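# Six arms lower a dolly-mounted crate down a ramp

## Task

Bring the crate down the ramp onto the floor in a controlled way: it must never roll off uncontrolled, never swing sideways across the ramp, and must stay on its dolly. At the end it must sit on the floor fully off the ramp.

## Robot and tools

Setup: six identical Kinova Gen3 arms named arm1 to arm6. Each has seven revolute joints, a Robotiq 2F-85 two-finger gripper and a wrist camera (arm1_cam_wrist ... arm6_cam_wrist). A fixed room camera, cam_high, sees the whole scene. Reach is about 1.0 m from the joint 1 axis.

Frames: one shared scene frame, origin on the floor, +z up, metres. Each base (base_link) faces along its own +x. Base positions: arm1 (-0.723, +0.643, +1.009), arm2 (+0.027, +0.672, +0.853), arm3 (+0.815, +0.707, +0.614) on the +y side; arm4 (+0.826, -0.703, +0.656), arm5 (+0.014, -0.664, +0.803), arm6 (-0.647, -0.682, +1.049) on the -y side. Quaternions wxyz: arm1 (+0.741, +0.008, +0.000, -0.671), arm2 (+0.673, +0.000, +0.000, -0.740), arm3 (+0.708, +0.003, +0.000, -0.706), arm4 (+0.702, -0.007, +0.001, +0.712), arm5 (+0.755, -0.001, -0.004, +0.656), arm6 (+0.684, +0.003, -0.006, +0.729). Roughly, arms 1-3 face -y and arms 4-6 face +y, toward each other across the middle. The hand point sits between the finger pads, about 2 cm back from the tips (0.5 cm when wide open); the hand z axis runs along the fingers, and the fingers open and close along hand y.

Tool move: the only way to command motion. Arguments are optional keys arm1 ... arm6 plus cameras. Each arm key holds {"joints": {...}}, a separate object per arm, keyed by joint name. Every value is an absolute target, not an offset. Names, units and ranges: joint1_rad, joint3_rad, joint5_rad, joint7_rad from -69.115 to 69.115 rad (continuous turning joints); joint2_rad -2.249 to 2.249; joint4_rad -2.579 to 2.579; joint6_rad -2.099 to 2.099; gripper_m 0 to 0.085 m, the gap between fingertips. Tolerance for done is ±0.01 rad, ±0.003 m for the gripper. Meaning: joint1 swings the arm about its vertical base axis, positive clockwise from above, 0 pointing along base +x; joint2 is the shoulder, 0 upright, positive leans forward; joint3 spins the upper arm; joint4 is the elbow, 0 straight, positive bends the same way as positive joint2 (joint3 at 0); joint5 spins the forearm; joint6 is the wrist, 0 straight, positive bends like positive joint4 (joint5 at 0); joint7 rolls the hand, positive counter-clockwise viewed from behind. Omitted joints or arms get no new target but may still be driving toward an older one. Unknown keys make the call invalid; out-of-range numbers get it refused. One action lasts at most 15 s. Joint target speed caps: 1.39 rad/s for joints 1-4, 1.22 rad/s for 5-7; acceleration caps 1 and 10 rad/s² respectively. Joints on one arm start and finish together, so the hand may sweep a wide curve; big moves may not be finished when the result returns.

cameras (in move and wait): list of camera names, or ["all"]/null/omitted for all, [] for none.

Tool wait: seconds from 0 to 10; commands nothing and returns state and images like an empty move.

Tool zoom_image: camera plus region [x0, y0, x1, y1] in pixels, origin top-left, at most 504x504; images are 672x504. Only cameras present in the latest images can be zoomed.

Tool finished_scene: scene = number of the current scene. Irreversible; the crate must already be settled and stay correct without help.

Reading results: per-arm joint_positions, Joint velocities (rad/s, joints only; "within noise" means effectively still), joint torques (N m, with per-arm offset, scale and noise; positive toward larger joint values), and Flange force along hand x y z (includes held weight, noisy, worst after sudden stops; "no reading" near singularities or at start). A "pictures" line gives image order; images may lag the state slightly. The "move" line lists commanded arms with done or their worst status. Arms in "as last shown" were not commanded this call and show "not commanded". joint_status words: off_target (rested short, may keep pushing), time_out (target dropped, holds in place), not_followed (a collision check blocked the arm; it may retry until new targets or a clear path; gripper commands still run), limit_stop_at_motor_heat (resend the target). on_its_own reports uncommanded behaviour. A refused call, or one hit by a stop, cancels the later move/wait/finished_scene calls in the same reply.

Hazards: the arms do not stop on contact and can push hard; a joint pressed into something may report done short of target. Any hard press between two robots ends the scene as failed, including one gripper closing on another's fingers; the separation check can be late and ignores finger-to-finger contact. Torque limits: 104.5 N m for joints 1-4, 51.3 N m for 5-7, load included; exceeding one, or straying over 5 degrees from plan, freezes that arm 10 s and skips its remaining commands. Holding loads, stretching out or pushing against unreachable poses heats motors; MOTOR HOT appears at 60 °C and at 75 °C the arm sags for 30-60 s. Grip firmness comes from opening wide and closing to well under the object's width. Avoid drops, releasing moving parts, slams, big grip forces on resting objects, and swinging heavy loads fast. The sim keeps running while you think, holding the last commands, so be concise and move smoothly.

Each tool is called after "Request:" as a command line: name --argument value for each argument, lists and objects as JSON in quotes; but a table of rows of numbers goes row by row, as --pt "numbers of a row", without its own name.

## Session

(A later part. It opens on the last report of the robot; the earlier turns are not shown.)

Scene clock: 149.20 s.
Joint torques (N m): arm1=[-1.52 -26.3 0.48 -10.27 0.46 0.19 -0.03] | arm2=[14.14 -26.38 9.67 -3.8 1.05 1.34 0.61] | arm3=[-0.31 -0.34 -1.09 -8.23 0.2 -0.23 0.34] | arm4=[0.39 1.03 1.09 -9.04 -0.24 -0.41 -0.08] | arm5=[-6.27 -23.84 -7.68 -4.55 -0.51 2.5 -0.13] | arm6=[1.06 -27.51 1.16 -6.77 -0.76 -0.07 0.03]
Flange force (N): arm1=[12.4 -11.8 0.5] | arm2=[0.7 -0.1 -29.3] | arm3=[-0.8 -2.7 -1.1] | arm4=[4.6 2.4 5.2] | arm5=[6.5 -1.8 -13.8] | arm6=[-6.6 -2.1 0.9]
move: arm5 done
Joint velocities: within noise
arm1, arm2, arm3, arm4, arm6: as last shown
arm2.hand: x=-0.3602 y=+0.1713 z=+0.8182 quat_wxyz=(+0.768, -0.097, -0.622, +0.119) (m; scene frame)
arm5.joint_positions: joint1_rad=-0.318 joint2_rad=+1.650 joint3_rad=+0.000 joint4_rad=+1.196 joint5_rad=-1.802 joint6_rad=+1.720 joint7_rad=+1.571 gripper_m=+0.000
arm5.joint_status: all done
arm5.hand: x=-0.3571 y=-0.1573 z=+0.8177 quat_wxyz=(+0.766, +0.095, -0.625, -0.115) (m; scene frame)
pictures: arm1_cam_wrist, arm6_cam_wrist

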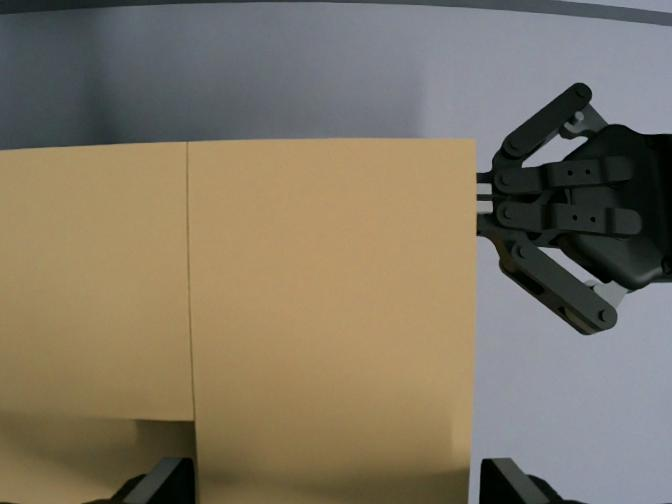

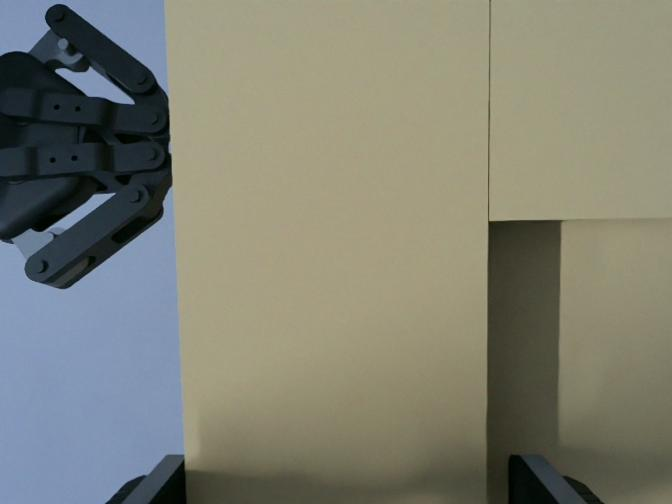

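Request:
move --arm6 '{"joints":{"gripper_m":0.085}}' --cameras '[]'

Request:
move --arm6 '{"joints":{"joint2_rad":1.165,"joint4_rad":0.878,"joint6_rad":1.125}}' --cameras '["arm6_cam_wrist"]'

Request:
move --arm1 '{"joints":{"gripper_m":0.085}}' --cameras '[]'

Request:
move --arm1 '{"joints":{"joint2_rad":1.062,"joint4_rad":0.892,"joint6_rad":1.262}}' --cameras '["arm1_cam_wrist","cam_high"]'

Scene clock: 152.07 s.
Joint torques (N m): arm1=[-1.6 -26.36 0.46 -10.28 0.45 0.2 -0.07] | arm2=[13.9 -26.19 9.43 -3.71 0.95 1.33 0.62] | arm3=[-0.31 -0.37 -1.09 -8.24 0.21 -0.23 0.29] | arm4=[0.37 1.03 1.1 -9.08 -0.23 -0.42 -0.09] | arm5=[-6.74 -24.03 -7.96 -4.48 -0.57 2.45 -0.12] | arm6=[1.09 -27.61 1.15 -6.81 -0.77 -0.05 0.02]
Flange force (N): arm1=[12.2 -11.8 0.6] | arm2=[0.6 -0.3 -28.6] | arm3=[-0.9 -2.9 -1.1] | arm4=[4.7 2.4 5.3] | arm5=[5.8 -1.3 -14.9] | arm6=[-6.6 -2.1 1.1]
move: arm6 done
Joint velocities: within noise
arm1, arm2, arm3, arm4, arm5: as last shown
arm2.hand: x=-0.3601 y=+0.1713 z=+0.8181 quat_wxyz=(+0.768, -0.097, -0.622, +0.119) (m; scene frame)
arm5.hand: x=-0.3572 y=-0.1573 z=+0.8178 quat_wxyz=(+0.766, +0.095, -0.625, -0.115) (m; scene frame)
arm6.joint_positions: joint1_rad=+0.547 joint2_rad=+1.285 joint3_rad=+0.000 joint4_rad=+0.867 joint5_rad=-0.274 joint6_rad=+1.016 joint7_rad=+2.191 gripper_m=+0.085
arm6.joint_status: all done
arm6.hand: x=-0.3802 y=-0.0714 z=+0.9854 quat_wxyz=(+0.034, +0.699, -0.706, -0.112) (m; scene frame)
pictures: none
No camera images: "cameras" was empty.

Scene clock: 153.07 s.
Joint torques (N m): arm1=[-1.54 -26.33 0.43 -10.19 0.47 0.16 -0.05] | arm2=[14.01 -26.27 9.4 -3.6 0.97 1.32 0.62] | arm3=[-0.34 -0.31 -1.12 -8.18 0.23 -0.21 0.31] | arm4=[0.38 1.01 1.11 -9.06 -0.23 -0.4 -0.08] | arm5=[-6.84 -24.01 -7.93 -4.62 -0.48 2.48 -0.14] | arm6=[1.09 -27.2 1.14 -7.29 -0.83 -0.1 0.02]
Flange force (N): arm1=[11.8 -11.4 0.4] | arm2=[-0.1 -0.7 -28.8] | arm3=[-0.9 -2.9 -1.2] | arm4=[4.6 2.5 5.3] | arm5=[6.5 -1.7 -14.9] | arm6=[-6.7 -2.1 0.2]
move: arm6 done
Joint velocities: within noise
arm1, arm2, arm3, arm4, arm5: as last shown
arm5.hand: x=-0.3572 y=-0.1573 z=+0.8177 quat_wxyz=(+0.766, +0.095, -0.625, -0.115) (m; scene frame)
arm6.joint_positions: joint1_rad=+0.547 joint2_rad=+1.165 joint3_rad=+0.000 joint4_rad=+0.878 joint5_rad=-0.274 joint6_rad=+1.125 joint7_rad=+2.191 gripper_m=+0.085
arm6.joint_status: all done
arm6.hand: x=-0.3847 y=-0.0708 z=+1.0634 quat_wxyz=(+0.035, +0.707, -0.696, -0.119) (m; scene frame)
pictures: arm6_cam_wrist

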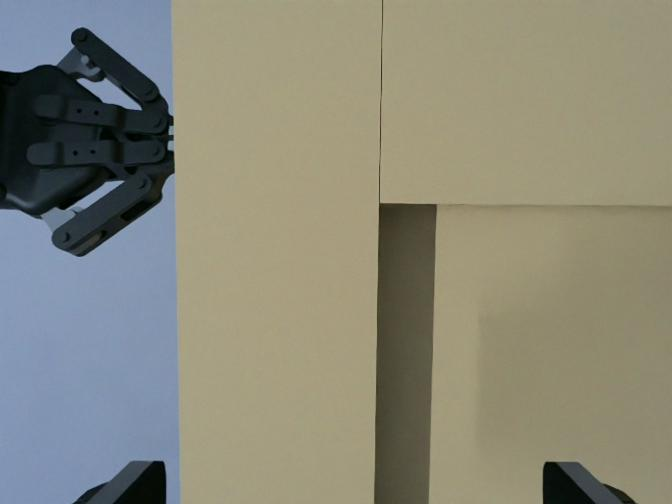

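Scene clock: 153.80 s.
Joint torques (N m): arm1=[-1.54 -26.34 0.48 -10.22 0.47 0.19 -0.07] | arm2=[13.98 -26.23 9.44 -3.68 0.99 1.32 0.6] | arm3=[-0.32 -0.35 -1.08 -8.25 0.23 -0.22 0.29] | arm4=[0.4 1.02 1.12 -9.04 -0.21 -0.41 -0.09] | arm5=[-6.77 -23.92 -8 -4.62 -0.53 2.44 -0.19] | arm6=[1.09 -27.14 1.14 -7.3 -0.84 -0.09 0.03]
Flange force (N): arm1=[12.0 -11.6 0.5] | arm2=[0.4 -0.4 -28.8] | arm3=[-0.9 -2.8 -1.0] | arm4=[4.6 2.5 5.2] | arm5=[6.8 -2.0 -14.9] | arm6=[-6.6 -2.0 0.2]
move: arm1 done
Joint velocities: within noise
arm1.joint_positions: joint1_rad=-0.607 joint2_rad=+1.183 joint3_rad=+0.000 joint4_rad=+0.928 joint5_rad=+0.253 joint6_rad=+1.105 joint7_rad=+0.753 gripper_m=+0.085
arm1.joint_status: all done
arm1.hand: x=-0.3788 y=+0.0950 z=+0.9867 quat_wxyz=(+0.039, -0.699, -0.707, +0.102) (m; scene frame)
arm2, arm3, arm4, arm5, arm6: as last shown
arm6.hand: x=-0.3847 y=-0.0708 z=+1.0635 quat_wxyz=(+0.035, +0.707, -0.696, -0.119) (m; scene frame)
pictures: none
No camera images: "cameras" was empty.

Scene clock: 154.80 s.
Joint torques (N m): arm1=[-1.61 -25.85 0.44 -10.85 0.57 0.16 -0.01] | arm2=[13.93 -26.19 9.41 -3.65 0.96 1.34 0.6] | arm3=[-0.31 -0.32 -1.1 -8.2 0.21 -0.24 0.28] | arm4=[0.39 1.02 1.07 -9.06 -0.23 -0.4 -0.1] | arm5=[-6.78 -23.92 -7.84 -4.56 -0.46 2.41 -0.16] | arm6=[1.07 -27.18 1.13 -7.3 -0.86 -0.05 0.04]
Flange force (N): arm1=[12.3 -11.9 2.8] | arm2=[0.3 -0.5 -28.6] | arm3=[-0.8 -3.0 -1.2] | arm4=[4.6 2.3 5.2] | arm5=[6.5 -1.7 -14.7] | arm6=[-6.5 -2.0 0.3]
move: arm1 done
Joint velocities: within noise
arm1.joint_positions: joint1_rad=-0.607 joint2_rad=+1.062 joint3_rad=+0.000 joint4_rad=+0.892 joint5_rad=+0.253 joint6_rad=+1.262 joint7_rad=+0.753 gripper_m=+0.085
arm1.joint_status: all done
arm1.hand: x=-0.3842 y=+0.0919 z=+1.0776 quat_wxyz=(+0.040, -0.711, -0.694, +0.110) (m; scene frame)
arm2, arm3, arm4, arm5, arm6: as last shown
pictures: arm1_cam_wrist, cam_high

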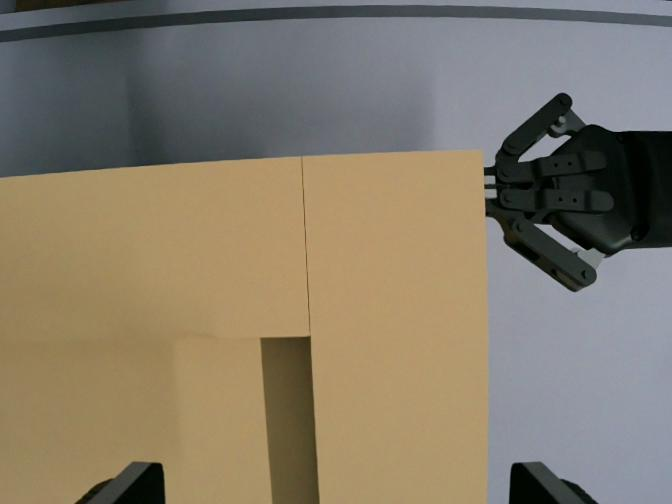

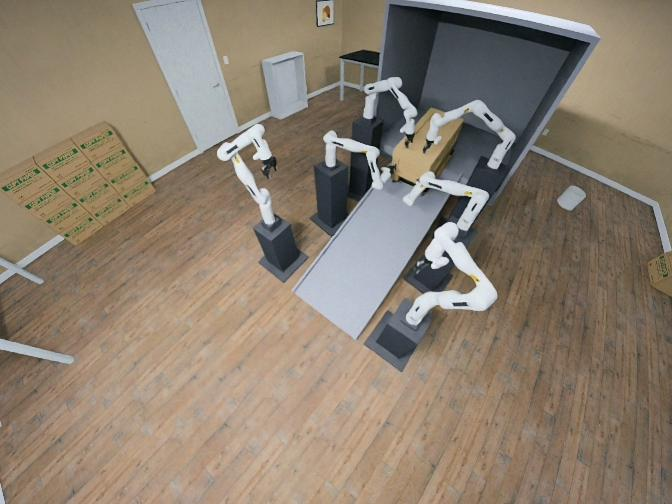

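Request:
move --arm1 '{"joints":{"joint1_rad":0.05,"joint2_rad":0.6,"joint4_rad":1.15,"joint5_rad":0.158,"joint6_rad":1.29,"joint7_rad":1.46}}' --cameras '[]'

Request:
move --arm1 '{"joints":{"joint1_rad":0.6998,"joint2_rad":0.7644,"joint4_rad":1.004,"joint5_rad":0.0634,"joint6_rad":1.0903,"joint7_rad":2.1717}}' --cameras '["arm1_cam_wrist","cam_high"]'

Scene clock: 163.73 s.
Joint torques (N m): arm1=[-1.34 -20.98 0 -11.86 0.38 -0.29 -0.07] | arm2=[13.87 -26.2 9.41 -3.62 0.95 1.31 0.58] | arm3=[-0.35 -0.39 -1.07 -8.2 0.22 -0.23 0.29] | arm4=[0.38 1.02 1.06 -9.05 -0.23 -0.41 -0.07] | arm5=[-6.79 -23.92 -7.9 -4.61 -0.48 2.39 -0.14] | arm6=[1.07 -27.18 1.12 -7.29 -0.85 -0.06 0.01]
Flange force (N): arm1=[12.4 -1.7 5.0] | arm2=[0.1 -0.7 -28.5] | arm3=[-1.0 -2.7 -1.3] | arm4=[4.6 2.3 5.2] | arm5=[6.6 -1.8 -14.8] | arm6=[-6.5 -2.0 0.2]
move: arm1 done
Joint velocities: within noise
arm1.joint_positions: joint1_rad=+0.050 joint2_rad=+0.600 joint3_rad=+0.000 joint4_rad=+1.150 joint5_rad=+0.158 joint6_rad=+1.290 joint7_rad=+1.460 gripper_m=+0.085
arm1.joint_status: all done
arm1.hand: x=-0.7695 y=+0.0583 z=+1.2724 quat_wxyz=(+0.011, -0.713, -0.696, +0.083) (m; scene frame)
arm2, arm3, arm4, arm5, arm6: as last shown
pictures: none
No camera images: "cameras" was empty.

Scene clock: 165.63 s.
Joint torques (N m): arm1=[-1.12 -23.88 0.05 -12.33 0.17 -0.82 -0.04] | arm2=[13.95 -26.22 9.46 -3.65 0.95 1.32 0.61] | arm3=[-0.33 -0.35 -1.09 -8.23 0.2 -0.21 0.28] | arm4=[0.39 1.05 1.08 -9.06 -0.21 -0.42 -0.08] | arm5=[-6.85 -23.93 -7.89 -4.53 -0.46 2.4 -0.11] | arm6=[1.07 -27.18 1.11 -7.29 -0.83 -0.06 0.04]
Flange force (N): arm1=[13.4 8.3 1.1] | arm2=[0.3 -0.5 -28.7] | arm3=[-0.9 -2.9 -1.0] | arm4=[4.7 2.4 5.2] | arm5=[6.3 -1.4 -14.9] | arm6=[-6.6 -2.0 0.2]
move: arm1 done
Joint velocities: within noise
arm1.joint_positions: joint1_rad=+0.700 joint2_rad=+0.764 joint3_rad=+0.000 joint4_rad=+1.004 joint5_rad=+0.063 joint6_rad=+1.090 joint7_rad=+2.172 gripper_m=+0.085
arm1.joint_status: all done
arm1.hand: x=-1.1485 y=+0.0983 z=+1.2269 quat_wxyz=(+0.003, -0.693, -0.708, +0.136) (m; scene frame)
arm2, arm3, arm4, arm5, arm6: as last shown
pictures: arm1_cam_wrist, cam_high

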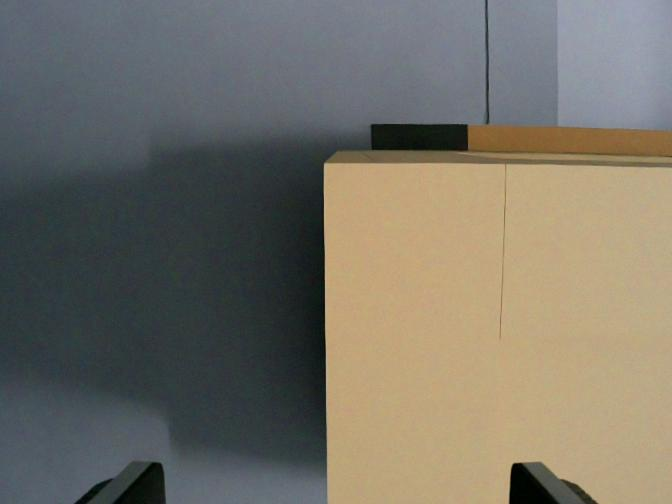

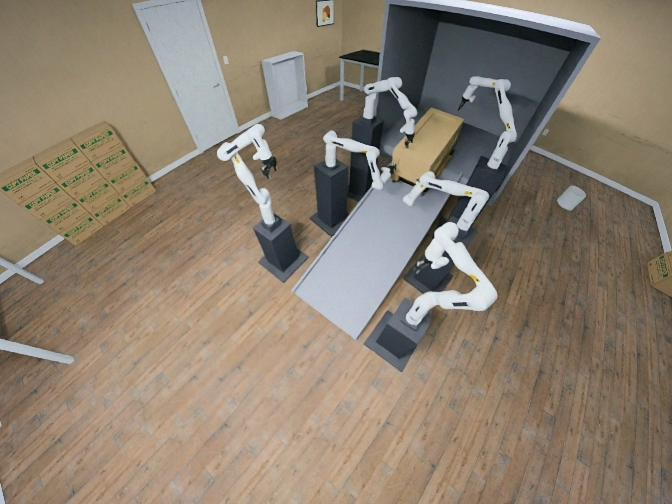

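Request:
move --arm1 '{"joints":{"joint1_rad":0.6753,"joint2_rad":0.7759,"joint4_rad":1.1539,"joint5_rad":0.08,"joint6_rad":0.9306,"joint7_rad":2.13}}' --cameras '["arm1_cam_wrist"]'

Scene clock: 169.27 s.
Joint torques (N m): arm1=[-1.16 -23.69 0.09 -11.93 0.19 -0.8 -0.04] | arm2=[14.01 -26.24 9.43 -3.62 0.93 1.3 0.6] | arm3=[-0.29 -0.36 -1.11 -8.23 0.2 -0.21 0.29] | arm4=[0.38 1.07 1.1 -9.01 -0.24 -0.39 -0.09] | arm5=[-6.84 -23.9 -7.85 -4.55 -0.49 2.4 -0.12] | arm6=[1.08 -27.16 1.12 -7.27 -0.82 -0.06 0.03]
Flange force (N): arm1=[12.2 6.7 0.0] | arm2=[0.1 -0.6 -28.8] | arm3=[-0.9 -3.0 -1.1] | arm4=[4.7 2.4 5.1] | arm5=[6.4 -1.5 -14.8] | arm6=[-6.6 -2.0 0.2]
move: arm1 done
Joint velocities: within noise
arm1.joint_positions: joint1_rad=+0.675 joint2_rad=+0.776 joint3_rad=+0.000 joint4_rad=+1.154 joint5_rad=+0.080 joint6_rad=+0.931 joint7_rad=+2.130 gripper_m=+0.085
arm1.joint_status: all done
arm1.hand: x=-1.1308 y=+0.0990 z=+1.1751 quat_wxyz=(+0.004, -0.693, -0.708, +0.136) (m; scene frame)
arm2.joint_positions: joint1_rad=+0.020 joint2_rad=+1.773 joint3_rad=+0.000 joint4_rad=+1.063 joint5_rad=+1.744 joint6_rad=+1.736 joint7_rad=+1.571 gripper_m=+0.000
arm2.joint_status: not commanded
arm2.hand: x=-0.3601 y=+0.1713 z=+0.8181 quat_wxyz=(+0.768, -0.097, -0.622, +0.119) (m; scene frame)
arm3.joint_positions: joint1_rad=+0.428 joint2_rad=-0.420 joint3_rad=-0.114 joint4_rad=+1.539 joint5_rad=-0.034 joint6_rad=+1.985 joint7_rad=+1.341 gripper_m=+0.085
arm3.joint_status: not commanded
arm3.hand: x=+0.7696 y=+0.5907 z=+1.1089 quat_wxyz=(-0.006, -0.869, -0.495, +0.016) (m; scene frame)
arm4.joint_positions: joint1_rad=-0.423 joint2_rad=-0.413 joint3_rad=-0.036 joint4_rad=+1.450 joint5_rad=-0.024 joint6_rad=+1.972 joint7_rad=+1.392 gripper_m=+0.085
arm4.joint_status: not commanded
arm4.hand: x=+0.7699 y=-0.5637 z=+1.1754 quat_wxyz=(-0.024, +0.804, -0.591, -0.054) (m; scene frame)
arm5, arm6: as last shown
pictures: arm1_cam_wrist

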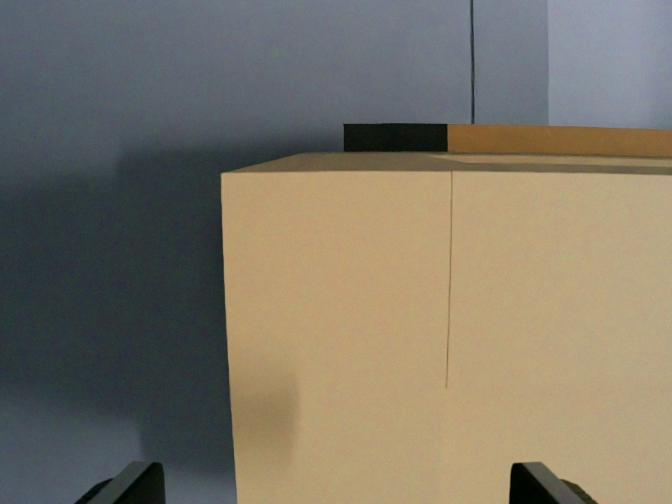

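Request:
move --arm1 '{"joints":{"joint1_rad":0.687,"joint2_rad":0.8267,"joint4_rad":1.185,"joint5_rad":0.0798,"joint6_rad":0.8487,"joint7_rad":2.1354}}' --cameras '["arm1_cam_wrist"]'

Scene clock: 170.57 s.
Joint torques (N m): arm1=[-1.09 -24.04 0.14 -11.57 0.13 -0.78 -0.06] | arm2=[13.99 -26.25 9.46 -3.62 0.93 1.33 0.62] | arm3=[-0.3 -0.35 -1.09 -8.2 0.21 -0.21 0.3] | arm4=[0.39 0.99 1.06 -9.04 -0.22 -0.43 -0.07] | arm5=[-6.75 -23.91 -7.91 -4.55 -0.46 2.46 -0.12] | arm6=[1.09 -27.15 1.13 -7.3 -0.85 -0.08 0.03]
Flange force (N): arm1=[11.8 6.6 -0.9] | arm2=[0.1 -0.6 -28.7] | arm3=[-0.9 -2.8 -1.1] | arm4=[4.6 2.4 5.1] | arm5=[6.4 -1.5 -14.7] | arm6=[-6.5 -1.9 0.2]
move: arm1 done
Joint velocities: within noise
arm1.joint_positions: joint1_rad=+0.687 joint2_rad=+0.827 joint3_rad=+0.000 joint4_rad=+1.185 joint5_rad=+0.080 joint6_rad=+0.849 joint7_rad=+2.135 gripper_m=+0.085
arm1.joint_status: all done
arm1.hand: x=-1.1382 y=+0.0995 z=+1.1359 quat_wxyz=(+0.003, -0.693, -0.708, +0.136) (m; scene frame)
arm2, arm3, arm4, arm6: as last shown
arm5.joint_positions: joint1_rad=-0.318 joint2_rad=+1.650 joint3_rad=+0.000 joint4_rad=+1.196 joint5_rad=-1.802 joint6_rad=+1.720 joint7_rad=+1.571 gripper_m=+0.000
arm5.joint_status: not commanded
arm5.hand: x=-0.3572 y=-0.1573 z=+0.8177 quat_wxyz=(+0.766, +0.095, -0.625, -0.115) (m; scene frame)
pictures: arm1_cam_wrist

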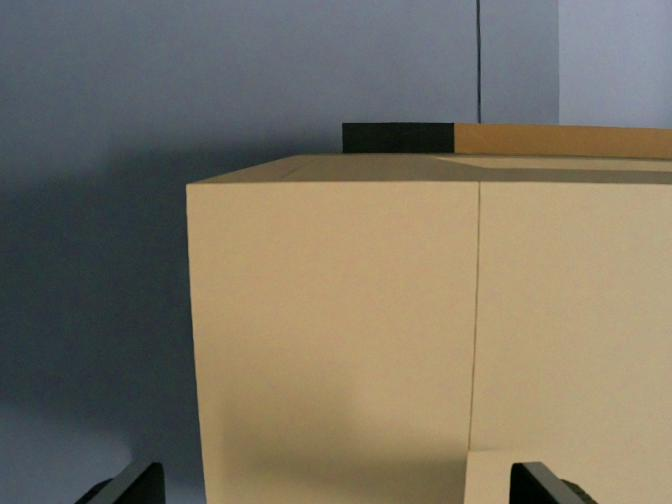

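Request:
move --arm1 '{"joints":{"joint1_rad":0.6801,"joint2_rad":0.868,"joint4_rad":1.1452,"joint5_rad":0.08,"joint6_rad":0.8472,"joint7_rad":2.129}}' --cameras '["arm1_cam_wrist"]'

Scene clock: 173.63 s.
Joint torques (N m): arm1=[-1.17 -24.63 0.13 -11.62 0.19 -0.81 -0.02] | arm2=[13.86 -26.18 9.4 -3.58 0.97 1.35 0.62] | arm3=[-0.25 -0.37 -1.08 -8.21 0.25 -0.21 0.32] | arm4=[0.37 1.01 1.09 -9.06 -0.21 -0.42 -0.09] | arm5=[-6.82 -23.93 -7.91 -4.51 -0.47 2.4 -0.14] | arm6=[1.06 -27.15 1.12 -7.27 -0.82 -0.06 0.05]
Flange force (N): arm1=[12.2 6.8 -1.3] | arm2=[0.0 -0.7 -28.5] | arm3=[-0.9 -2.7 -1.2] | arm4=[4.7 2.4 5.2] | arm5=[6.2 -1.4 -14.9] | arm6=[-6.6 -2.1 0.2]
move: arm1 done
Joint velocities: within noise
arm1.joint_positions: joint1_rad=+0.680 joint2_rad=+0.868 joint3_rad=+0.000 joint4_rad=+1.145 joint5_rad=+0.080 joint6_rad=+0.847 joint7_rad=+2.129 gripper_m=+0.085
arm1.joint_status: all done
arm1.hand: x=-1.1405 y=+0.0873 z=+1.1223 quat_wxyz=(+0.003, -0.693, -0.708, +0.136) (m; scene frame)
arm2, arm3, arm4, arm5, arm6: as last shown
arm6.hand: x=-0.3847 y=-0.0708 z=+1.0634 quat_wxyz=(+0.035, +0.707, -0.696, -0.119) (m; scene frame)
pictures: arm1_cam_wrist

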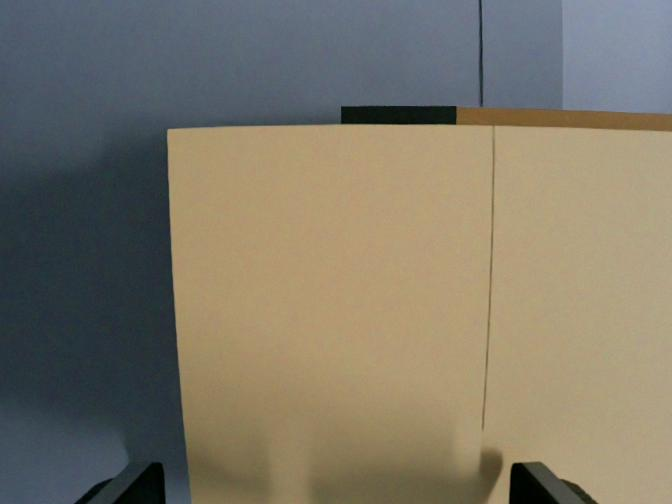

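Request:
move --arm1 '{"joints":{"gripper_m":0.072}}' --arm6 '{"joints":{"joint1_rad":-0.03,"joint2_rad":0.6,"joint4_rad":1.15,"joint5_rad":-0.15,"joint6_rad":1.29,"joint7_rad":1.53}}' --cameras '[]'

Request:
move --arm6 '{"joints":{"joint1_rad":-0.6095,"joint2_rad":1.0994,"joint4_rad":0.5157,"joint5_rad":-0.033,"joint6_rad":1.2398,"joint7_rad":0.885}}' --cameras '["arm6_cam_wrist","arm1_cam_wrist","cam_high"]'

Scene clock: 178.00 s.
Joint torques (N m): arm1=[-1.2 -24.52 0.1 -11.51 0.13 -0.77 -0.04] | arm2=[13.91 -26.29 9.39 -3.65 0.97 1.31 0.6] | arm3=[-0.33 -0.38 -1.11 -8.27 0.2 -0.21 0.32] | arm4=[0.37 1.01 1.09 -9.06 -0.25 -0.39 -0.08] | arm5=[-6.84 -23.91 -7.79 -4.52 -0.48 2.46 -0.14] | arm6=[1.24 -20.83 1.45 -8.48 -0.62 -0.46 0.02]
Flange force (N): arm1=[12.1 6.6 -1.4] | arm2=[0.1 -0.5 -28.6] | arm3=[-0.9 -2.8 -0.9] | arm4=[4.6 2.4 5.3] | arm5=[6.3 -1.5 -14.7] | arm6=[-4.4 2.6 -1.6]
move: arm1 done; arm6 done
Joint velocities: within noise
arm1.joint_positions: joint1_rad=+0.680 joint2_rad=+0.868 joint3_rad=+0.000 joint4_rad=+1.145 joint5_rad=+0.080 joint6_rad=+0.847 joint7_rad=+2.129 gripper_m=+0.072
arm1.joint_status: all done
arm1.hand: x=-1.1405 y=+0.0873 z=+1.1223 quat_wxyz=(+0.003, -0.693, -0.708, +0.136) (m; scene frame)
arm2, arm3, arm4, arm5: as last shown
arm6.joint_positions: joint1_rad=-0.030 joint2_rad=+0.600 joint3_rad=+0.000 joint4_rad=+1.150 joint5_rad=-0.150 joint6_rad=+1.290 joint7_rad=+1.530 gripper_m=+0.085
arm6.joint_status: all done
arm6.hand: x=-0.7224 y=-0.1105 z=+1.3253 quat_wxyz=(+0.016, +0.711, -0.697, -0.089) (m; scene frame)
pictures: none
No camera images: "cameras" was empty.

Scene clock: 179.90 s.
Joint torques (N m): arm1=[-1.2 -24.51 0.12 -11.52 0.17 -0.82 -0.06] | arm2=[13.93 -26.27 9.52 -3.61 1.04 1.31 0.65] | arm3=[-0.27 -0.39 -1.08 -8.24 0.23 -0.19 0.31] | arm4=[0.38 1.02 1.11 -9.02 -0.23 -0.4 -0.07] | arm5=[-6.85 -23.91 -7.82 -4.56 -0.51 2.44 -0.16] | arm6=[1.37 -28.51 1.73 -9.16 -0.31 -1.03 0.05]
Flange force (N): arm1=[12.0 6.5 -1.5] | arm2=[0.1 -0.5 -28.8] | arm3=[-1.0 -2.8 -1.0] | arm4=[4.6 2.5 5.1] | arm5=[6.5 -1.7 -14.8] | arm6=no reading
move: arm6 done
Joint velocities: within noise
arm1, arm2, arm3, arm4, arm5: as last shown
arm6.joint_positions: joint1_rad=-0.609 joint2_rad=+1.099 joint3_rad=+0.000 joint4_rad=+0.516 joint5_rad=-0.033 joint6_rad=+1.240 joint7_rad=+0.885 gripper_m=+0.085
arm6.joint_status: all done
arm6.hand: x=-1.1206 y=-0.0671 z=+1.2182 quat_wxyz=(-0.005, +0.694, -0.705, -0.147) (m; scene frame)
pictures: arm1_cam_wrist, arm6_cam_wrist, cam_high

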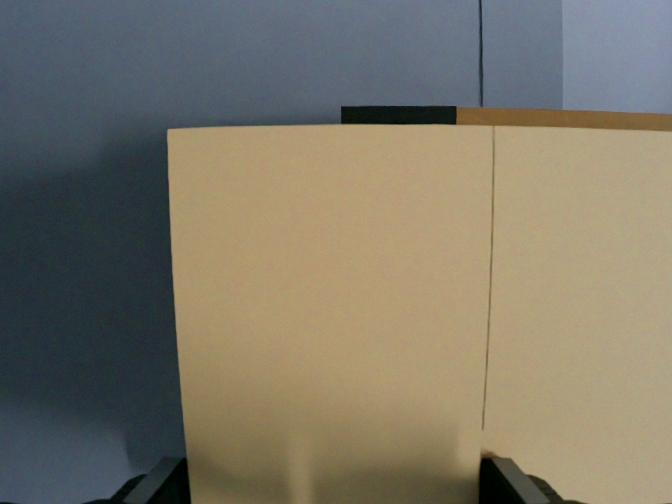

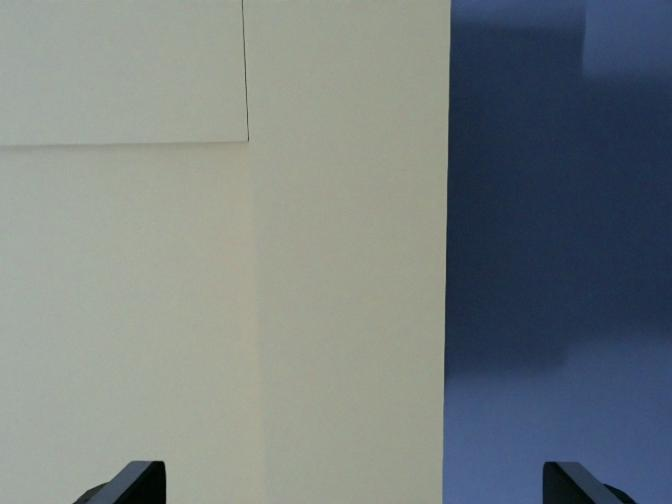

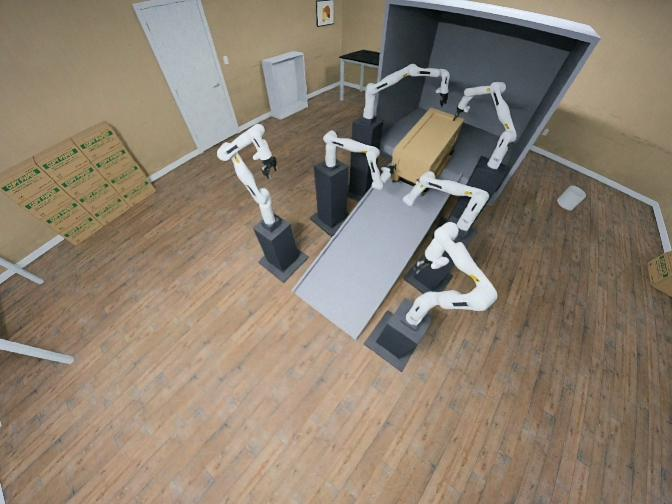

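Request:
move --arm6 '{"joints":{"joint1_rad":-0.6281,"joint2_rad":1.1931,"joint4_rad":0.5581,"joint5_rad":-0.033,"joint6_rad":1.1032,"joint7_rad":0.869}}' --cameras '["arm6_cam_wrist"]'

Scene clock: 181.73 s.
Joint torques (N m): arm1=[-1.25 -24.49 0.13 -11.5 0.19 -0.79 -0.04] | arm2=[13.92 -26.23 9.4 -3.72 0.93 1.3 0.66] | arm3=[-0.33 -0.38 -1.07 -8.29 0.23 -0.2 0.33] | arm4=[0.36 1.02 1.1 -9.05 -0.23 -0.4 -0.08] | arm5=[-6.89 -23.93 -7.82 -4.59 -0.53 2.42 -0.16] | arm6=[1.43 -29.19 1.73 -9.05 -0.3 -1.05 0.04]
Flange force (N): arm1=[12.1 6.5 -1.4] | arm2=[0.7 -0.1 -28.6] | arm3=[-0.9 -2.7 -0.8] | arm4=[4.6 2.4 5.2] | arm5=[6.6 -1.7 -14.9] | arm6=[-7.0 7.4 1.7]
move: arm6 done
Joint velocities: within noise
arm1, arm2, arm3, arm4, arm5: as last shown
arm6.joint_positions: joint1_rad=-0.628 joint2_rad=+1.193 joint3_rad=+0.000 joint4_rad=+0.558 joint5_rad=-0.033 joint6_rad=+1.103 joint7_rad=+0.869 gripper_m=+0.085
arm6.joint_status: all done
arm6.hand: x=-1.1387 y=-0.0658 z=+1.1398 quat_wxyz=(-0.003, +0.693, -0.706, -0.147) (m; scene frame)
pictures: arm6_cam_wrist

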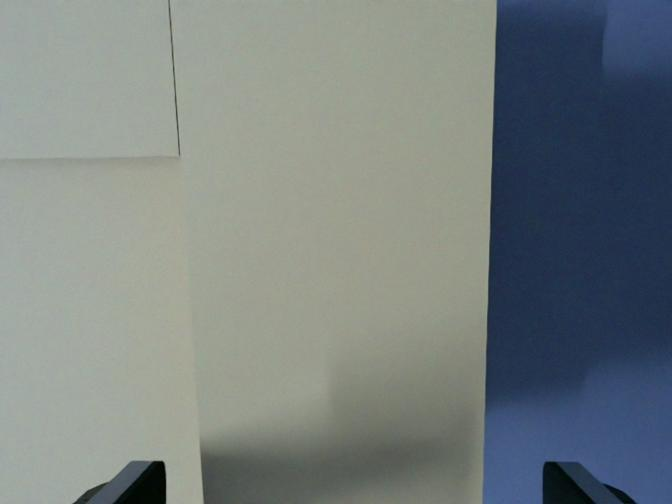

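Request:
move --arm6 '{"joints":{"joint1_rad":-0.6275,"joint2_rad":1.2083,"joint4_rad":0.565,"joint6_rad":1.081,"joint7_rad":0.8675}}' --cameras '["arm6_cam_wrist"]'

Request:
move --arm6 '{"joints":{"gripper_m":0.072}}' --cameras '["arm6_cam_wrist"]'

Scene clock: 183.43 s.
Joint torques (N m): arm1=[-1.16 -24.5 0.12 -11.51 0.16 -0.78 -0.03] | arm2=[13.86 -26.23 9.44 -3.66 0.92 1.29 0.61] | arm3=[-0.29 -0.38 -1.07 -8.26 0.22 -0.23 0.28] | arm4=[0.39 1.04 1.07 -9.05 -0.23 -0.4 -0.09] | arm5=[-6.82 -23.9 -7.88 -4.57 -0.46 2.46 -0.13] | arm6=[1.42 -29.23 1.76 -8.93 -0.28 -1.04 0.05]
Flange force (N): arm1=[12.0 6.7 -1.4] | arm2=[0.3 -0.4 -28.6] | arm3=[-0.9 -2.8 -1.0] | arm4=[4.7 2.3 5.3] | arm5=[6.5 -1.6 -14.7] | arm6=[-7.3 7.6 1.9]
move: arm6 done
Joint velocities: within noise
arm1, arm2, arm3, arm4, arm5: as last shown
arm6.joint_positions: joint1_rad=-0.627 joint2_rad=+1.208 joint3_rad=+0.000 joint4_rad=+0.565 joint5_rad=-0.033 joint6_rad=+1.081 joint7_rad=+0.867 gripper_m=+0.085
arm6.joint_status: all done
arm6.hand: x=-1.1389 y=-0.0645 z=+1.1270 quat_wxyz=(-0.003, +0.692, -0.707, -0.147) (m; scene frame)
pictures: arm6_cam_wrist

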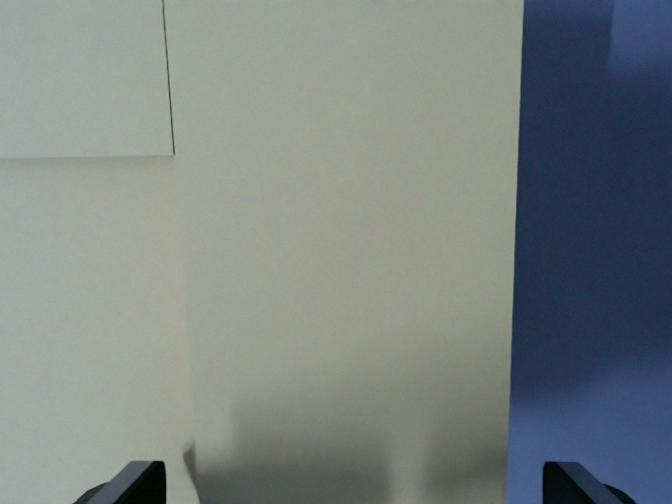

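Scene clock: 184.10 s.
Joint torques (N m): arm1=[-1.12 -24.48 0.13 -11.48 0.17 -0.79 -0.05] | arm2=[13.96 -26.23 9.44 -3.69 0.94 1.37 0.63] | arm3=[-0.31 -0.34 -1.14 -8.19 0.22 -0.21 0.3] | arm4=[0.37 1 1.07 -9.03 -0.23 -0.41 -0.07] | arm5=[-6.81 -23.96 -7.86 -4.62 -0.45 2.38 -0.15] | arm6=[1.45 -29.25 1.77 -8.98 -0.28 -1.04 0.03]
Flange force (N): arm1=[11.9 6.6 -1.5] | arm2=[0.4 -0.3 -28.6] | arm3=[-0.9 -3.0 -1.2] | arm4=[4.6 2.4 5.1] | arm5=[6.6 -1.8 -14.8] | arm6=[-7.0 7.4 1.9]
move: arm6 done
Joint velocities: within noise
arm1, arm2, arm3, arm4, arm5: as last shown
arm6.joint_positions: joint1_rad=-0.627 joint2_rad=+1.208 joint3_rad=+0.000 joint4_rad=+0.565 joint5_rad=-0.033 joint6_rad=+1.081 joint7_rad=+0.867 gripper_m=+0.072
arm6.joint_status: all done
arm6.hand: x=-1.1389 y=-0.0645 z=+1.1270 quat_wxyz=(-0.003, +0.692, -0.707, -0.147) (m; scene frame)
pictures: arm6_cam_wrist

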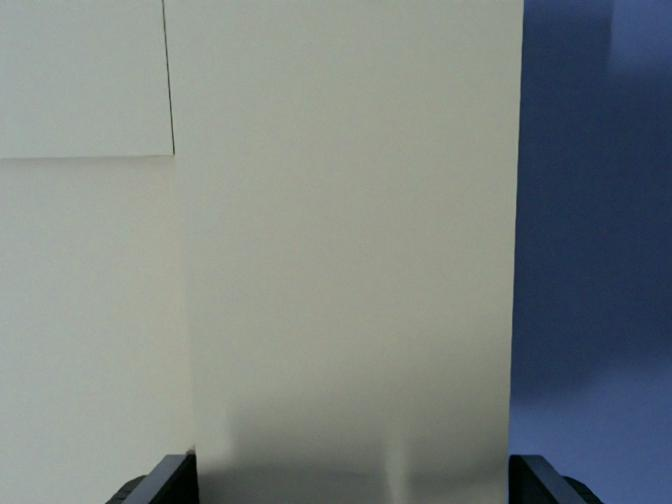

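Request:
move --arm2 '{"joints":{"joint1_rad":0.0105,"joint2_rad":1.7754,"joint4_rad":1.0606,"joint5_rad":1.7345,"joint6_rad":1.739}}' --arm5 '{"joints":{"joint1_rad":-0.3084,"joint2_rad":1.6523,"joint4_rad":1.1941,"joint5_rad":-1.7925,"joint6_rad":1.7226}}' --cameras '[]'

Request:
move --arm2 '{"joints":{"joint1_rad":0.0008,"joint2_rad":1.7779,"joint4_rad":1.0585,"joint5_rad":1.7252,"joint6_rad":1.7419}}' --arm5 '{"joints":{"joint1_rad":-0.2987,"joint2_rad":1.6548,"joint4_rad":1.192,"joint5_rad":-1.7833,"joint6_rad":1.7254}}' --cameras '["arm1_cam_wrist","arm6_cam_wrist"]'

Scene clock: 186.30 s.
Joint torques (N m): arm1=[0.78 -22 1.78 -10.81 0.93 -1.04 0.01] | arm2=[9.99 -27.34 8.74 -3.77 1.44 2.54 0.6] | arm3=[-0.3 -0.4 -1.11 -8.26 0.21 -0.19 0.28] | arm4=[0.34 1.01 1.08 -9.03 -0.23 -0.41 -0.08] | arm5=[-1.79 -23.4 -5.5 -3.96 -0.54 3.11 -0.15] | arm6=[-3.88 -32.11 -1.46 -11.29 -2.36 -2.26 -0.09]
Flange force (N): arm1=[10.8 9.0 -6.1] | arm2=[-3.6 1.1 -21.8] | arm3=[-1.0 -2.9 -0.9] | arm4=[4.6 2.4 5.1] | arm5=[3.9 -1.8 -4.7] | arm6=[-8.4 -0.5 3.3]
move: arm2 done; arm5 done
Joint velocities: within noise
arm1, arm6: as last shown
arm2.joint_positions: joint1_rad=+0.011 joint2_rad=+1.775 joint3_rad=+0.000 joint4_rad=+1.061 joint5_rad=+1.734 joint6_rad=+1.739 joint7_rad=+1.571 gripper_m=+0.000
arm2.joint_status: all done
arm2.hand: x=-0.3552 y=+0.1709 z=+0.8170 quat_wxyz=(+0.768, -0.097, -0.622, +0.119) (m; scene frame)
arm3.joint_positions: joint1_rad=+0.428 joint2_rad=-0.420 joint3_rad=-0.114 joint4_rad=+1.539 joint5_rad=-0.034 joint6_rad=+1.985 joint7_rad=+1.341 gripper_m=+0.085
arm3.joint_status: not commanded
arm3.hand: x=+0.7696 y=+0.5907 z=+1.1089 quat_wxyz=(-0.006, -0.869, -0.495, +0.016) (m; scene frame)
arm4.joint_positions: joint1_rad=-0.423 joint2_rad=-0.413 joint3_rad=-0.036 joint4_rad=+1.450 joint5_rad=-0.024 joint6_rad=+1.972 joint7_rad=+1.392 gripper_m=+0.085
arm4.joint_status: not commanded
arm4.hand: x=+0.7699 y=-0.5637 z=+1.1754 quat_wxyz=(-0.024, +0.804, -0.591, -0.054) (m; scene frame)
arm5.joint_positions: joint1_rad=-0.308 joint2_rad=+1.652 joint3_rad=+0.000 joint4_rad=+1.194 joint5_rad=-1.792 joint6_rad=+1.723 joint7_rad=+1.571 gripper_m=+0.000
arm5.joint_status: all done
arm5.hand: x=-0.3522 y=-0.1570 z=+0.8167 quat_wxyz=(+0.766, +0.095, -0.625, -0.115) (m; scene frame)
arm6.hand: x=-1.1388 y=-0.0644 z=+1.1270 quat_wxyz=(-0.003, +0.692, -0.707, -0.147) (m; scene frame)
pictures: none
No camera images: "cameras" was empty.

Scene clock: 186.80 s.
Joint torques (N m): arm1=[5.64 -20.76 5.85 -14.66 2.7 -4.33 -0.2] | arm2=[0.83 -24.14 3.76 -2.45 1.14 2.52 0.61] | arm3=[-0.29 -0.35 -1.08 -8.24 0.2 -0.23 0.31] | arm4=[0.37 1.01 1.06 -9.05 -0.23 -0.42 -0.09] | arm5=[0.83 -22.29 -3.84 -3.55 -0.52 2.98 -0.19] | arm6=[-9.9 -31.59 -5.17 -14.83 -4.51 -6.23 0.02]
Flange force (N): arm1=[16.0 21.2 -14.8] | arm2=[-3.9 0.0 -2.8] | arm3=[-0.9 -2.8 -1.0] | arm4=[4.6 2.3 5.2] | arm5=[4.4 -1.9 0.7] | arm6=[-3.0 -14.3 -5.6]
move: arm2 done; arm5 done
Joint velocities: within noise
arm1, arm3, arm4, arm6: as last shown
arm1.hand: x=-1.1405 y=+0.0873 z=+1.1222 quat_wxyz=(+0.003, -0.693, -0.708, +0.136) (m; scene frame)
arm2.joint_positions: joint1_rad=+0.001 joint2_rad=+1.778 joint3_rad=+0.000 joint4_rad=+1.058 joint5_rad=+1.725 joint6_rad=+1.742 joint7_rad=+1.571 gripper_m=+0.000
arm2.joint_status: all done
arm2.hand: x=-0.3503 y=+0.1704 z=+0.8160 quat_wxyz=(+0.768, -0.097, -0.622, +0.119) (m; scene frame)
arm5.joint_positions: joint1_rad=-0.299 joint2_rad=+1.655 joint3_rad=+0.000 joint4_rad=+1.192 joint5_rad=-1.783 joint6_rad=+1.725 joint7_rad=+1.571 gripper_m=+0.000
arm5.joint_status: all done
arm5.hand: x=-0.3472 y=-0.1565 z=+0.8157 quat_wxyz=(+0.766, +0.095, -0.625, -0.115) (m; scene frame)
pictures: arm1_cam_wrist, arm6_cam_wrist

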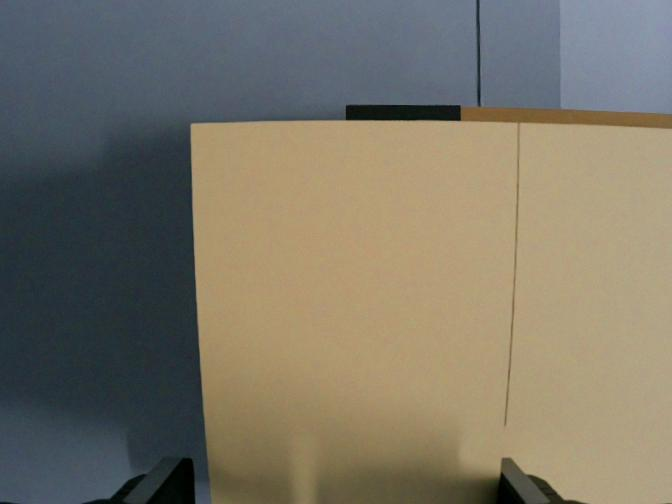

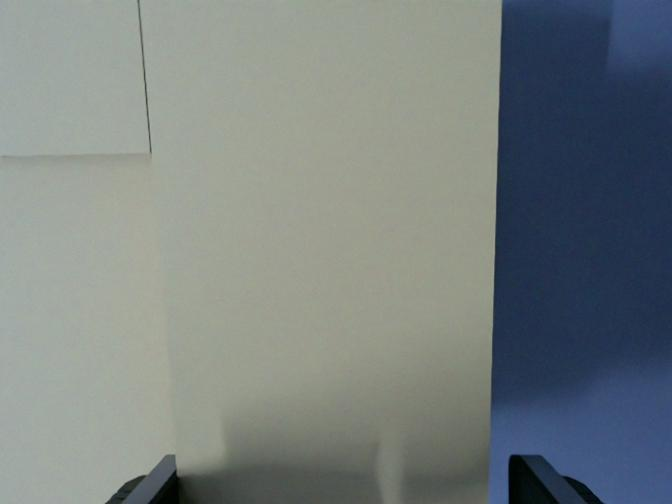

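Request:
move --arm2 '{"joints":{"joint1_rad":-0.1716,"joint2_rad":1.8221,"joint4_rad":1.0206,"joint5_rad":1.56,"joint6_rad":1.7935}}' --arm5 '{"joints":{"joint1_rad":-0.1251,"joint2_rad":1.6988,"joint4_rad":1.1547,"joint5_rad":-1.617,"joint6_rad":1.7757}}' --cameras '[]'

Request:
move --arm2 '{"joints":{"joint1_rad":-0.5}}' --arm5 '{"joints":{"joint1_rad":0.3}}' --cameras '[]'

Request:
move --arm2 '{"joints":{"joint1_rad":0.0,"joint2_rad":-0.4,"joint4_rad":1.5,"joint5_rad":0.0,"joint6_rad":1.97,"joint7_rad":1.571,"gripper_m":0.085}}' --arm5 '{"joints":{"joint1_rad":0.0,"joint2_rad":-0.4,"joint4_rad":1.5,"joint5_rad":0.0,"joint6_rad":1.97,"joint7_rad":1.571,"gripper_m":0.085}}' --cameras '["cam_high"]'

Scene clock: 189.80 s.
Joint torques (N m): arm1=[5.55 -20.77 5.78 -14.68 2.69 -4.36 -0.2] | arm2=[0.81 -23.41 3.74 -1.85 1.15 2.5 0.62] | arm3=[-0.27 -0.28 -1.09 -8.21 0.23 -0.21 0.31] | arm4=[0.37 1.04 1.09 -9.05 -0.22 -0.41 -0.11] | arm5=[0.86 -21.62 -3.75 -2.97 -0.51 3.01 -0.11] | arm6=[-10.12 -31.63 -5.3 -14.83 -4.58 -6.29 0.01]
Flange force (N): arm1=[16.1 21.1 -14.8] | arm2=[-4.1 0.3 -3.2] | arm3=[-0.8 -2.8 -1.0] | arm4=[4.7 2.3 5.2] | arm5=[4.3 -1.7 1.4] | arm6=[-3.6 -14.2 -5.5]
move: arm2 done; arm5 done
Joint velocities: within noise
arm1, arm3, arm4, arm6: as last shown
arm1.hand: x=-1.1405 y=+0.0873 z=+1.1223 quat_wxyz=(+0.003, -0.693, -0.708, +0.136) (m; scene frame)
arm2.joint_positions: joint1_rad=-0.172 joint2_rad=+1.822 joint3_rad=+0.000 joint4_rad=+1.021 joint5_rad=+1.560 joint6_rad=+1.793 joint7_rad=+1.571 gripper_m=+0.000
arm2.joint_status: all done
arm2.hand: x=-0.2637 y=+0.1716 z=+0.7973 quat_wxyz=(+0.768, -0.096, -0.622, +0.118) (m; scene frame)
arm5.joint_positions: joint1_rad=-0.125 joint2_rad=+1.699 joint3_rad=+0.000 joint4_rad=+1.155 joint5_rad=-1.617 joint6_rad=+1.776 joint7_rad=+1.571 gripper_m=+0.000
arm5.joint_status: all done
arm5.hand: x=-0.2585 y=-0.1582 z=+0.7973 quat_wxyz=(+0.766, +0.095, -0.625, -0.115) (m; scene frame)
arm6.hand: x=-1.1389 y=-0.0645 z=+1.1270 quat_wxyz=(-0.003, +0.692, -0.707, -0.147) (m; scene frame)
pictures: none
No camera images: "cameras" was empty.

Scene clock: 191.40 s.
Joint torques (N m): arm1=[5.58 -20.74 5.82 -14.66 2.69 -4.33 -0.21] | arm2=[0.81 -23.33 3.68 -1.95 1.12 2.45 0.62] | arm3=[-0.33 -0.33 -1.12 -8.19 0.21 -0.22 0.29] | arm4=[0.37 0.98 1.07 -9.03 -0.24 -0.4 -0.08] | arm5=[0.71 -21.72 -3.82 -2.93 -0.46 3.06 -0.18] | arm6=[-10.17 -31.65 -5.31 -14.86 -4.59 -6.29 0]
Flange force (N): arm1=[16.1 21.1 -14.8] | arm2=[-3.5 0.6 -3.0] | arm3=[-0.9 -2.9 -1.2] | arm4=[4.5 2.3 5.1] | arm5=[4.0 -1.7 1.2] | arm6=[-3.5 -14.4 -5.6]
move: arm2 done; arm5 done
Joint velocities: within noise
arm1.joint_positions: joint1_rad=+0.680 joint2_rad=+0.868 joint3_rad=+0.000 joint4_rad=+1.145 joint5_rad=+0.080 joint6_rad=+0.847 joint7_rad=+2.129 gripper_m=+0.072
arm1.joint_status: not commanded
arm1.hand: x=-1.1405 y=+0.0873 z=+1.1223 quat_wxyz=(+0.003, -0.693, -0.708, +0.136) (m; scene frame)
arm2.joint_positions: joint1_rad=-0.500 joint2_rad=+1.822 joint3_rad=+0.000 joint4_rad=+1.021 joint5_rad=+1.560 joint6_rad=+1.793 joint7_rad=+1.571 gripper_m=+0.000
arm2.joint_status: all done
arm2.hand: x=-0.0866 y=+0.1046 z=+0.7973 quat_wxyz=(+0.738, +0.007, -0.629, +0.242) (m; scene frame)
arm3, arm4, arm6: as last shown
arm5.joint_positions: joint1_rad=+0.300 joint2_rad=+1.699 joint3_rad=+0.000 joint4_rad=+1.155 joint5_rad=-1.617 joint6_rad=+1.776 joint7_rad=+1.571 gripper_m=+0.000
arm5.joint_status: all done
arm5.hand: x=-0.0257 y=-0.0908 z=+0.7993 quat_wxyz=(+0.725, -0.038, -0.630, -0.275) (m; scene frame)
pictures: none
No camera images: "cameras" was empty.

Scene clock: 194.70 s.
Joint torques (N m): arm1=[5.56 -20.76 5.83 -14.65 2.69 -4.37 -0.19] | arm2=[0.72 -1.7 0.39 -7.89 0.23 -0.32 0.59] | arm3=[-0.28 -0.37 -1.13 -8.3 0.18 -0.2 0.3] | arm4=[0.38 1.01 1.11 -9.04 -0.22 -0.41 -0.08] | arm5=[0.67 -0.32 -1.73 -8.73 0.24 -0.03 -0.13] | arm6=[-10.11 -31.66 -5.31 -14.88 -4.59 -6.31 0]
Flange force (N): arm1=[16.0 21.0 -14.8] | arm2=[-3.4 3.7 -3.3] | arm3=[-0.9 -3.0 -0.7] | arm4=[4.6 2.5 5.2] | arm5=[0.1 -5.7 2.5] | arm6=[-3.4 -14.4 -5.6]
move: arm2 done; arm5 done
Joint velocities: within noise
arm1, arm3, arm4, arm6: as last shown
arm2.joint_positions: joint1_rad=+0.000 joint2_rad=-0.400 joint3_rad=+0.000 joint4_rad=+1.500 joint5_rad=+0.000 joint6_rad=+1.970 joint7_rad=+1.571 gripper_m=+0.085
arm2.joint_status: all done
arm2.hand: x=-0.0110 y=+0.5369 z=+1.3571 quat_wxyz=(-0.024, -0.739, -0.672, +0.026) (m; scene frame)
arm5.joint_positions: joint1_rad=+0.000 joint2_rad=-0.400 joint3_rad=+0.000 joint4_rad=+1.500 joint5_rad=+0.000 joint6_rad=+1.970 joint7_rad=+1.571 gripper_m=+0.085
arm5.joint_status: all done
arm5.hand: x=+0.0543 y=-0.5325 z=+1.3081 quat_wxyz=(-0.031, +0.656, -0.754, -0.023) (m; scene frame)
pictures: cam_high

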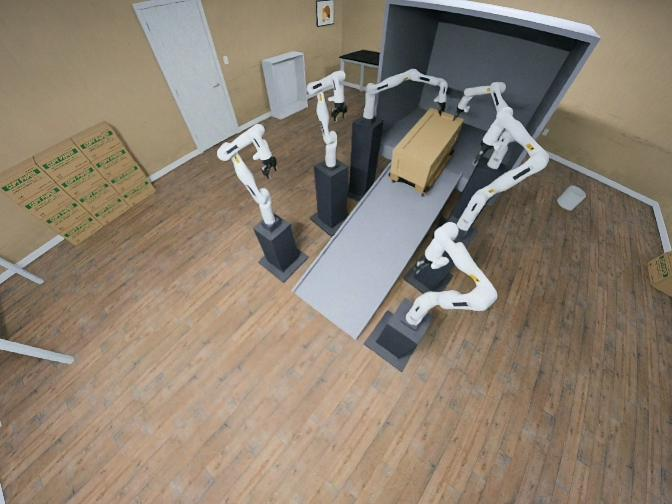

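Request:
move --arm1 '{"joints":{"joint1_rad":0.6274,"joint2_rad":0.8351,"joint4_rad":1.2236,"joint5_rad":0.1161,"joint6_rad":0.8066,"joint7_rad":2.0491}}' --arm6 '{"joints":{"joint1_rad":-0.5859,"joint2_rad":1.1321,"joint4_rad":0.7453,"joint5_rad":-0.0596,"joint6_rad":0.9771,"joint7_rad":0.9274}}' --cameras '["arm1_cam_wrist","arm6_cam_wrist"]'

Scene clock: 218.43 s.
Joint torques (N m): arm1=[10.78 -16.1 10.3 -12.1 4.55 -3.46 -0.04] | arm2=[0.76 -1.63 0.41 -7.94 0.25 -0.3 0.58] | arm3=[-0.3 -0.33 -1.11 -8.21 0.21 -0.2 0.31] | arm4=[0.36 1 1.1 -9.06 -0.22 -0.42 -0.08] | arm5=[0.59 -0.37 -1.55 -8.72 0.31 -0.05 -0.12] | arm6=[-4.78 -30.52 -2.57 -10.36 -2.66 -1.69 -0.15]
Flange force (N): arm1=[9.9 24.4 -21.3] | arm2=[-3.2 3.8 -3.0] | arm3=[-0.9 -2.9 -1.1] | arm4=[4.6 2.5 5.2] | arm5=[0.0 -4.9 2.3] | arm6=[-8.6 -2.5 2.8]
move: arm1 done; arm6 done
Joint velocities: within noise
arm1.joint_positions: joint1_rad=+0.627 joint2_rad=+0.835 joint3_rad=+0.000 joint4_rad=+1.224 joint5_rad=+0.116 joint6_rad=+0.807 joint7_rad=+2.049 gripper_m=+0.072
arm1.joint_status: all done
arm1.hand: x=-1.1087 y=+0.0843 z=+1.1204 quat_wxyz=(+0.007, -0.694, -0.707, +0.137) (m; scene frame)
arm2, arm3, arm4, arm5: as last shown
arm2.hand: x=-0.0110 y=+0.5369 z=+1.3571 quat_wxyz=(-0.024, -0.739, -0.672, +0.027) (m; scene frame)
arm6.joint_positions: joint1_rad=-0.586 joint2_rad=+1.132 joint3_rad=+0.000 joint4_rad=+0.745 joint5_rad=-0.060 joint6_rad=+0.977 joint7_rad=+0.927 gripper_m=+0.072
arm6.joint_status: all done
arm6.hand: x=-1.1053 y=-0.0649 z=+1.1253 quat_wxyz=(+0.001, +0.693, -0.705, -0.148) (m; scene frame)
pictures: arm1_cam_wrist, arm6_cam_wrist

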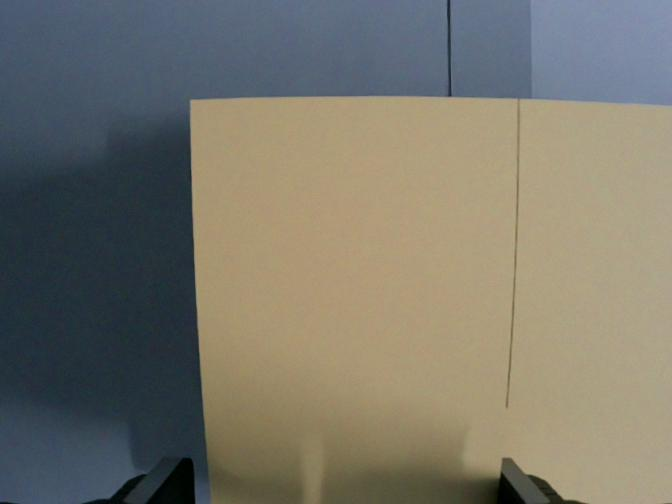

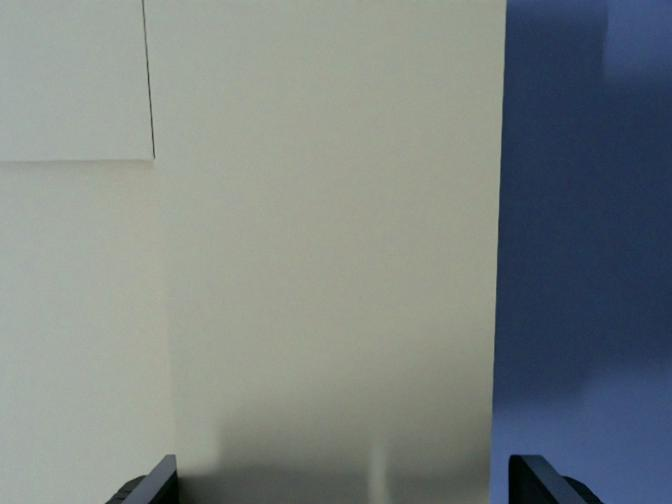

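Request:
move --arm1 '{"joints":{"joint1_rad":0.5747,"joint2_rad":0.8002,"joint4_rad":1.302,"joint5_rad":0.1523,"joint6_rad":0.7681,"joint7_rad":1.9692}}' --arm6 '{"joints":{"joint1_rad":-0.5443,"joint2_rad":1.071,"joint4_rad":0.8916,"joint5_rad":-0.0863,"joint6_rad":0.892,"joint7_rad":0.9873}}' --cameras '[]'

Request:
move --arm1 '{"joints":{"joint1_rad":0.5219,"joint2_rad":0.7673,"joint4_rad":1.3803,"joint5_rad":0.1884,"joint6_rad":0.7275,"joint7_rad":1.8892}}' --arm6 '{"joints":{"joint1_rad":-0.5027,"joint2_rad":1.0257,"joint4_rad":1.0018,"joint5_rad":-0.1129,"joint6_rad":0.8272,"joint7_rad":1.0472}}' --cameras '["arm1_cam_wrist","arm6_cam_wrist"]'

Scene clock: 220.73 s.
Joint torques (N m): arm1=[15.24 -20.68 14.65 -16.47 6.07 -4.67 -0.13] | arm2=[0.75 -1.68 0.48 -7.99 0.23 -0.29 0.56] | arm3=[-0.32 -0.35 -1.07 -8.24 0.2 -0.22 0.29] | arm4=[0.4 1.02 1.09 -9.07 -0.22 -0.4 -0.08] | arm5=[0.5 -0.35 -1.59 -8.74 0.36 -0.01 -0.12] | arm6=[-4.12 -28.34 -2.55 -9.03 -2.44 -1.1 -0.16]
Flange force (N): arm1=[12.5 33.5 -17.0] | arm2=[-3.3 3.9 -2.8] | arm3=[-0.9 -2.8 -1.0] | arm4=[4.6 2.4 5.3] | arm5=[0.0 -5.0 2.5] | arm6=[-8.5 -1.9 1.6]
move: arm1 done; arm6 done
Joint velocities: within noise
arm1.joint_positions: joint1_rad=+0.575 joint2_rad=+0.800 joint3_rad=+0.000 joint4_rad=+1.302 joint5_rad=+0.152 joint6_rad=+0.768 joint7_rad=+1.969 gripper_m=+0.072
arm1.joint_status: all done
arm1.hand: x=-1.0767 y=+0.0836 z=+1.1200 quat_wxyz=(+0.010, -0.694, -0.707, +0.139) (m; scene frame)
arm2, arm3, arm4, arm5: as last shown
arm6.joint_positions: joint1_rad=-0.544 joint2_rad=+1.071 joint3_rad=+0.000 joint4_rad=+0.892 joint5_rad=-0.086 joint6_rad=+0.892 joint7_rad=+0.987 gripper_m=+0.072
arm6.joint_status: all done
arm6.hand: x=-1.0720 y=-0.0664 z=+1.1235 quat_wxyz=(+0.004, +0.693, -0.705, -0.150) (m; scene frame)
pictures: none
No camera images: "cameras" was empty.

Scene clock: 221.70 s.
Joint torques (N m): arm1=[15.71 -18.25 15.34 -13.23 6.11 -2.52 0.1] | arm2=[0.73 -1.65 0.4 -7.95 0.18 -0.3 0.6] | arm3=[-0.27 -0.34 -1.11 -8.23 0.19 -0.21 0.29] | arm4=[0.41 0.98 1.1 -9.08 -0.24 -0.41 -0.08] | arm5=[0.57 -0.37 -1.53 -8.77 0.32 -0.07 -0.13] | arm6=[-6.71 -27.3 -4.79 -8.64 -3.36 -0.97 -0.22]
Flange force (N): arm1=[7.5 30.8 -17.3] | arm2=[-3.3 3.7 -2.9] | arm3=[-0.9 -3.0 -1.0] | arm4=[4.6 2.4 5.3] | arm5=[0.1 -4.9 2.4] | arm6=[-10.1 -5.5 0.7]
move: arm1 done; arm6 done
Joint velocities: within noise
arm1.joint_positions: joint1_rad=+0.522 joint2_rad=+0.767 joint3_rad=+0.000 joint4_rad=+1.380 joint5_rad=+0.188 joint6_rad=+0.728 joint7_rad=+1.889 gripper_m=+0.072
arm1.joint_status: all done
arm1.hand: x=-1.0448 y=+0.0847 z=+1.1185 quat_wxyz=(+0.012, -0.693, -0.707, +0.142) (m; scene frame)
arm2, arm3, arm4, arm5: as last shown
arm6.joint_positions: joint1_rad=-0.503 joint2_rad=+1.026 joint3_rad=+0.000 joint4_rad=+1.002 joint5_rad=-0.113 joint6_rad=+0.827 joint7_rad=+1.047 gripper_m=+0.072
arm6.joint_status: all done
arm6.hand: x=-1.0407 y=-0.0668 z=+1.1220 quat_wxyz=(+0.006, +0.692, -0.706, -0.153) (m; scene frame)
pictures: arm1_cam_wrist, arm6_cam_wrist

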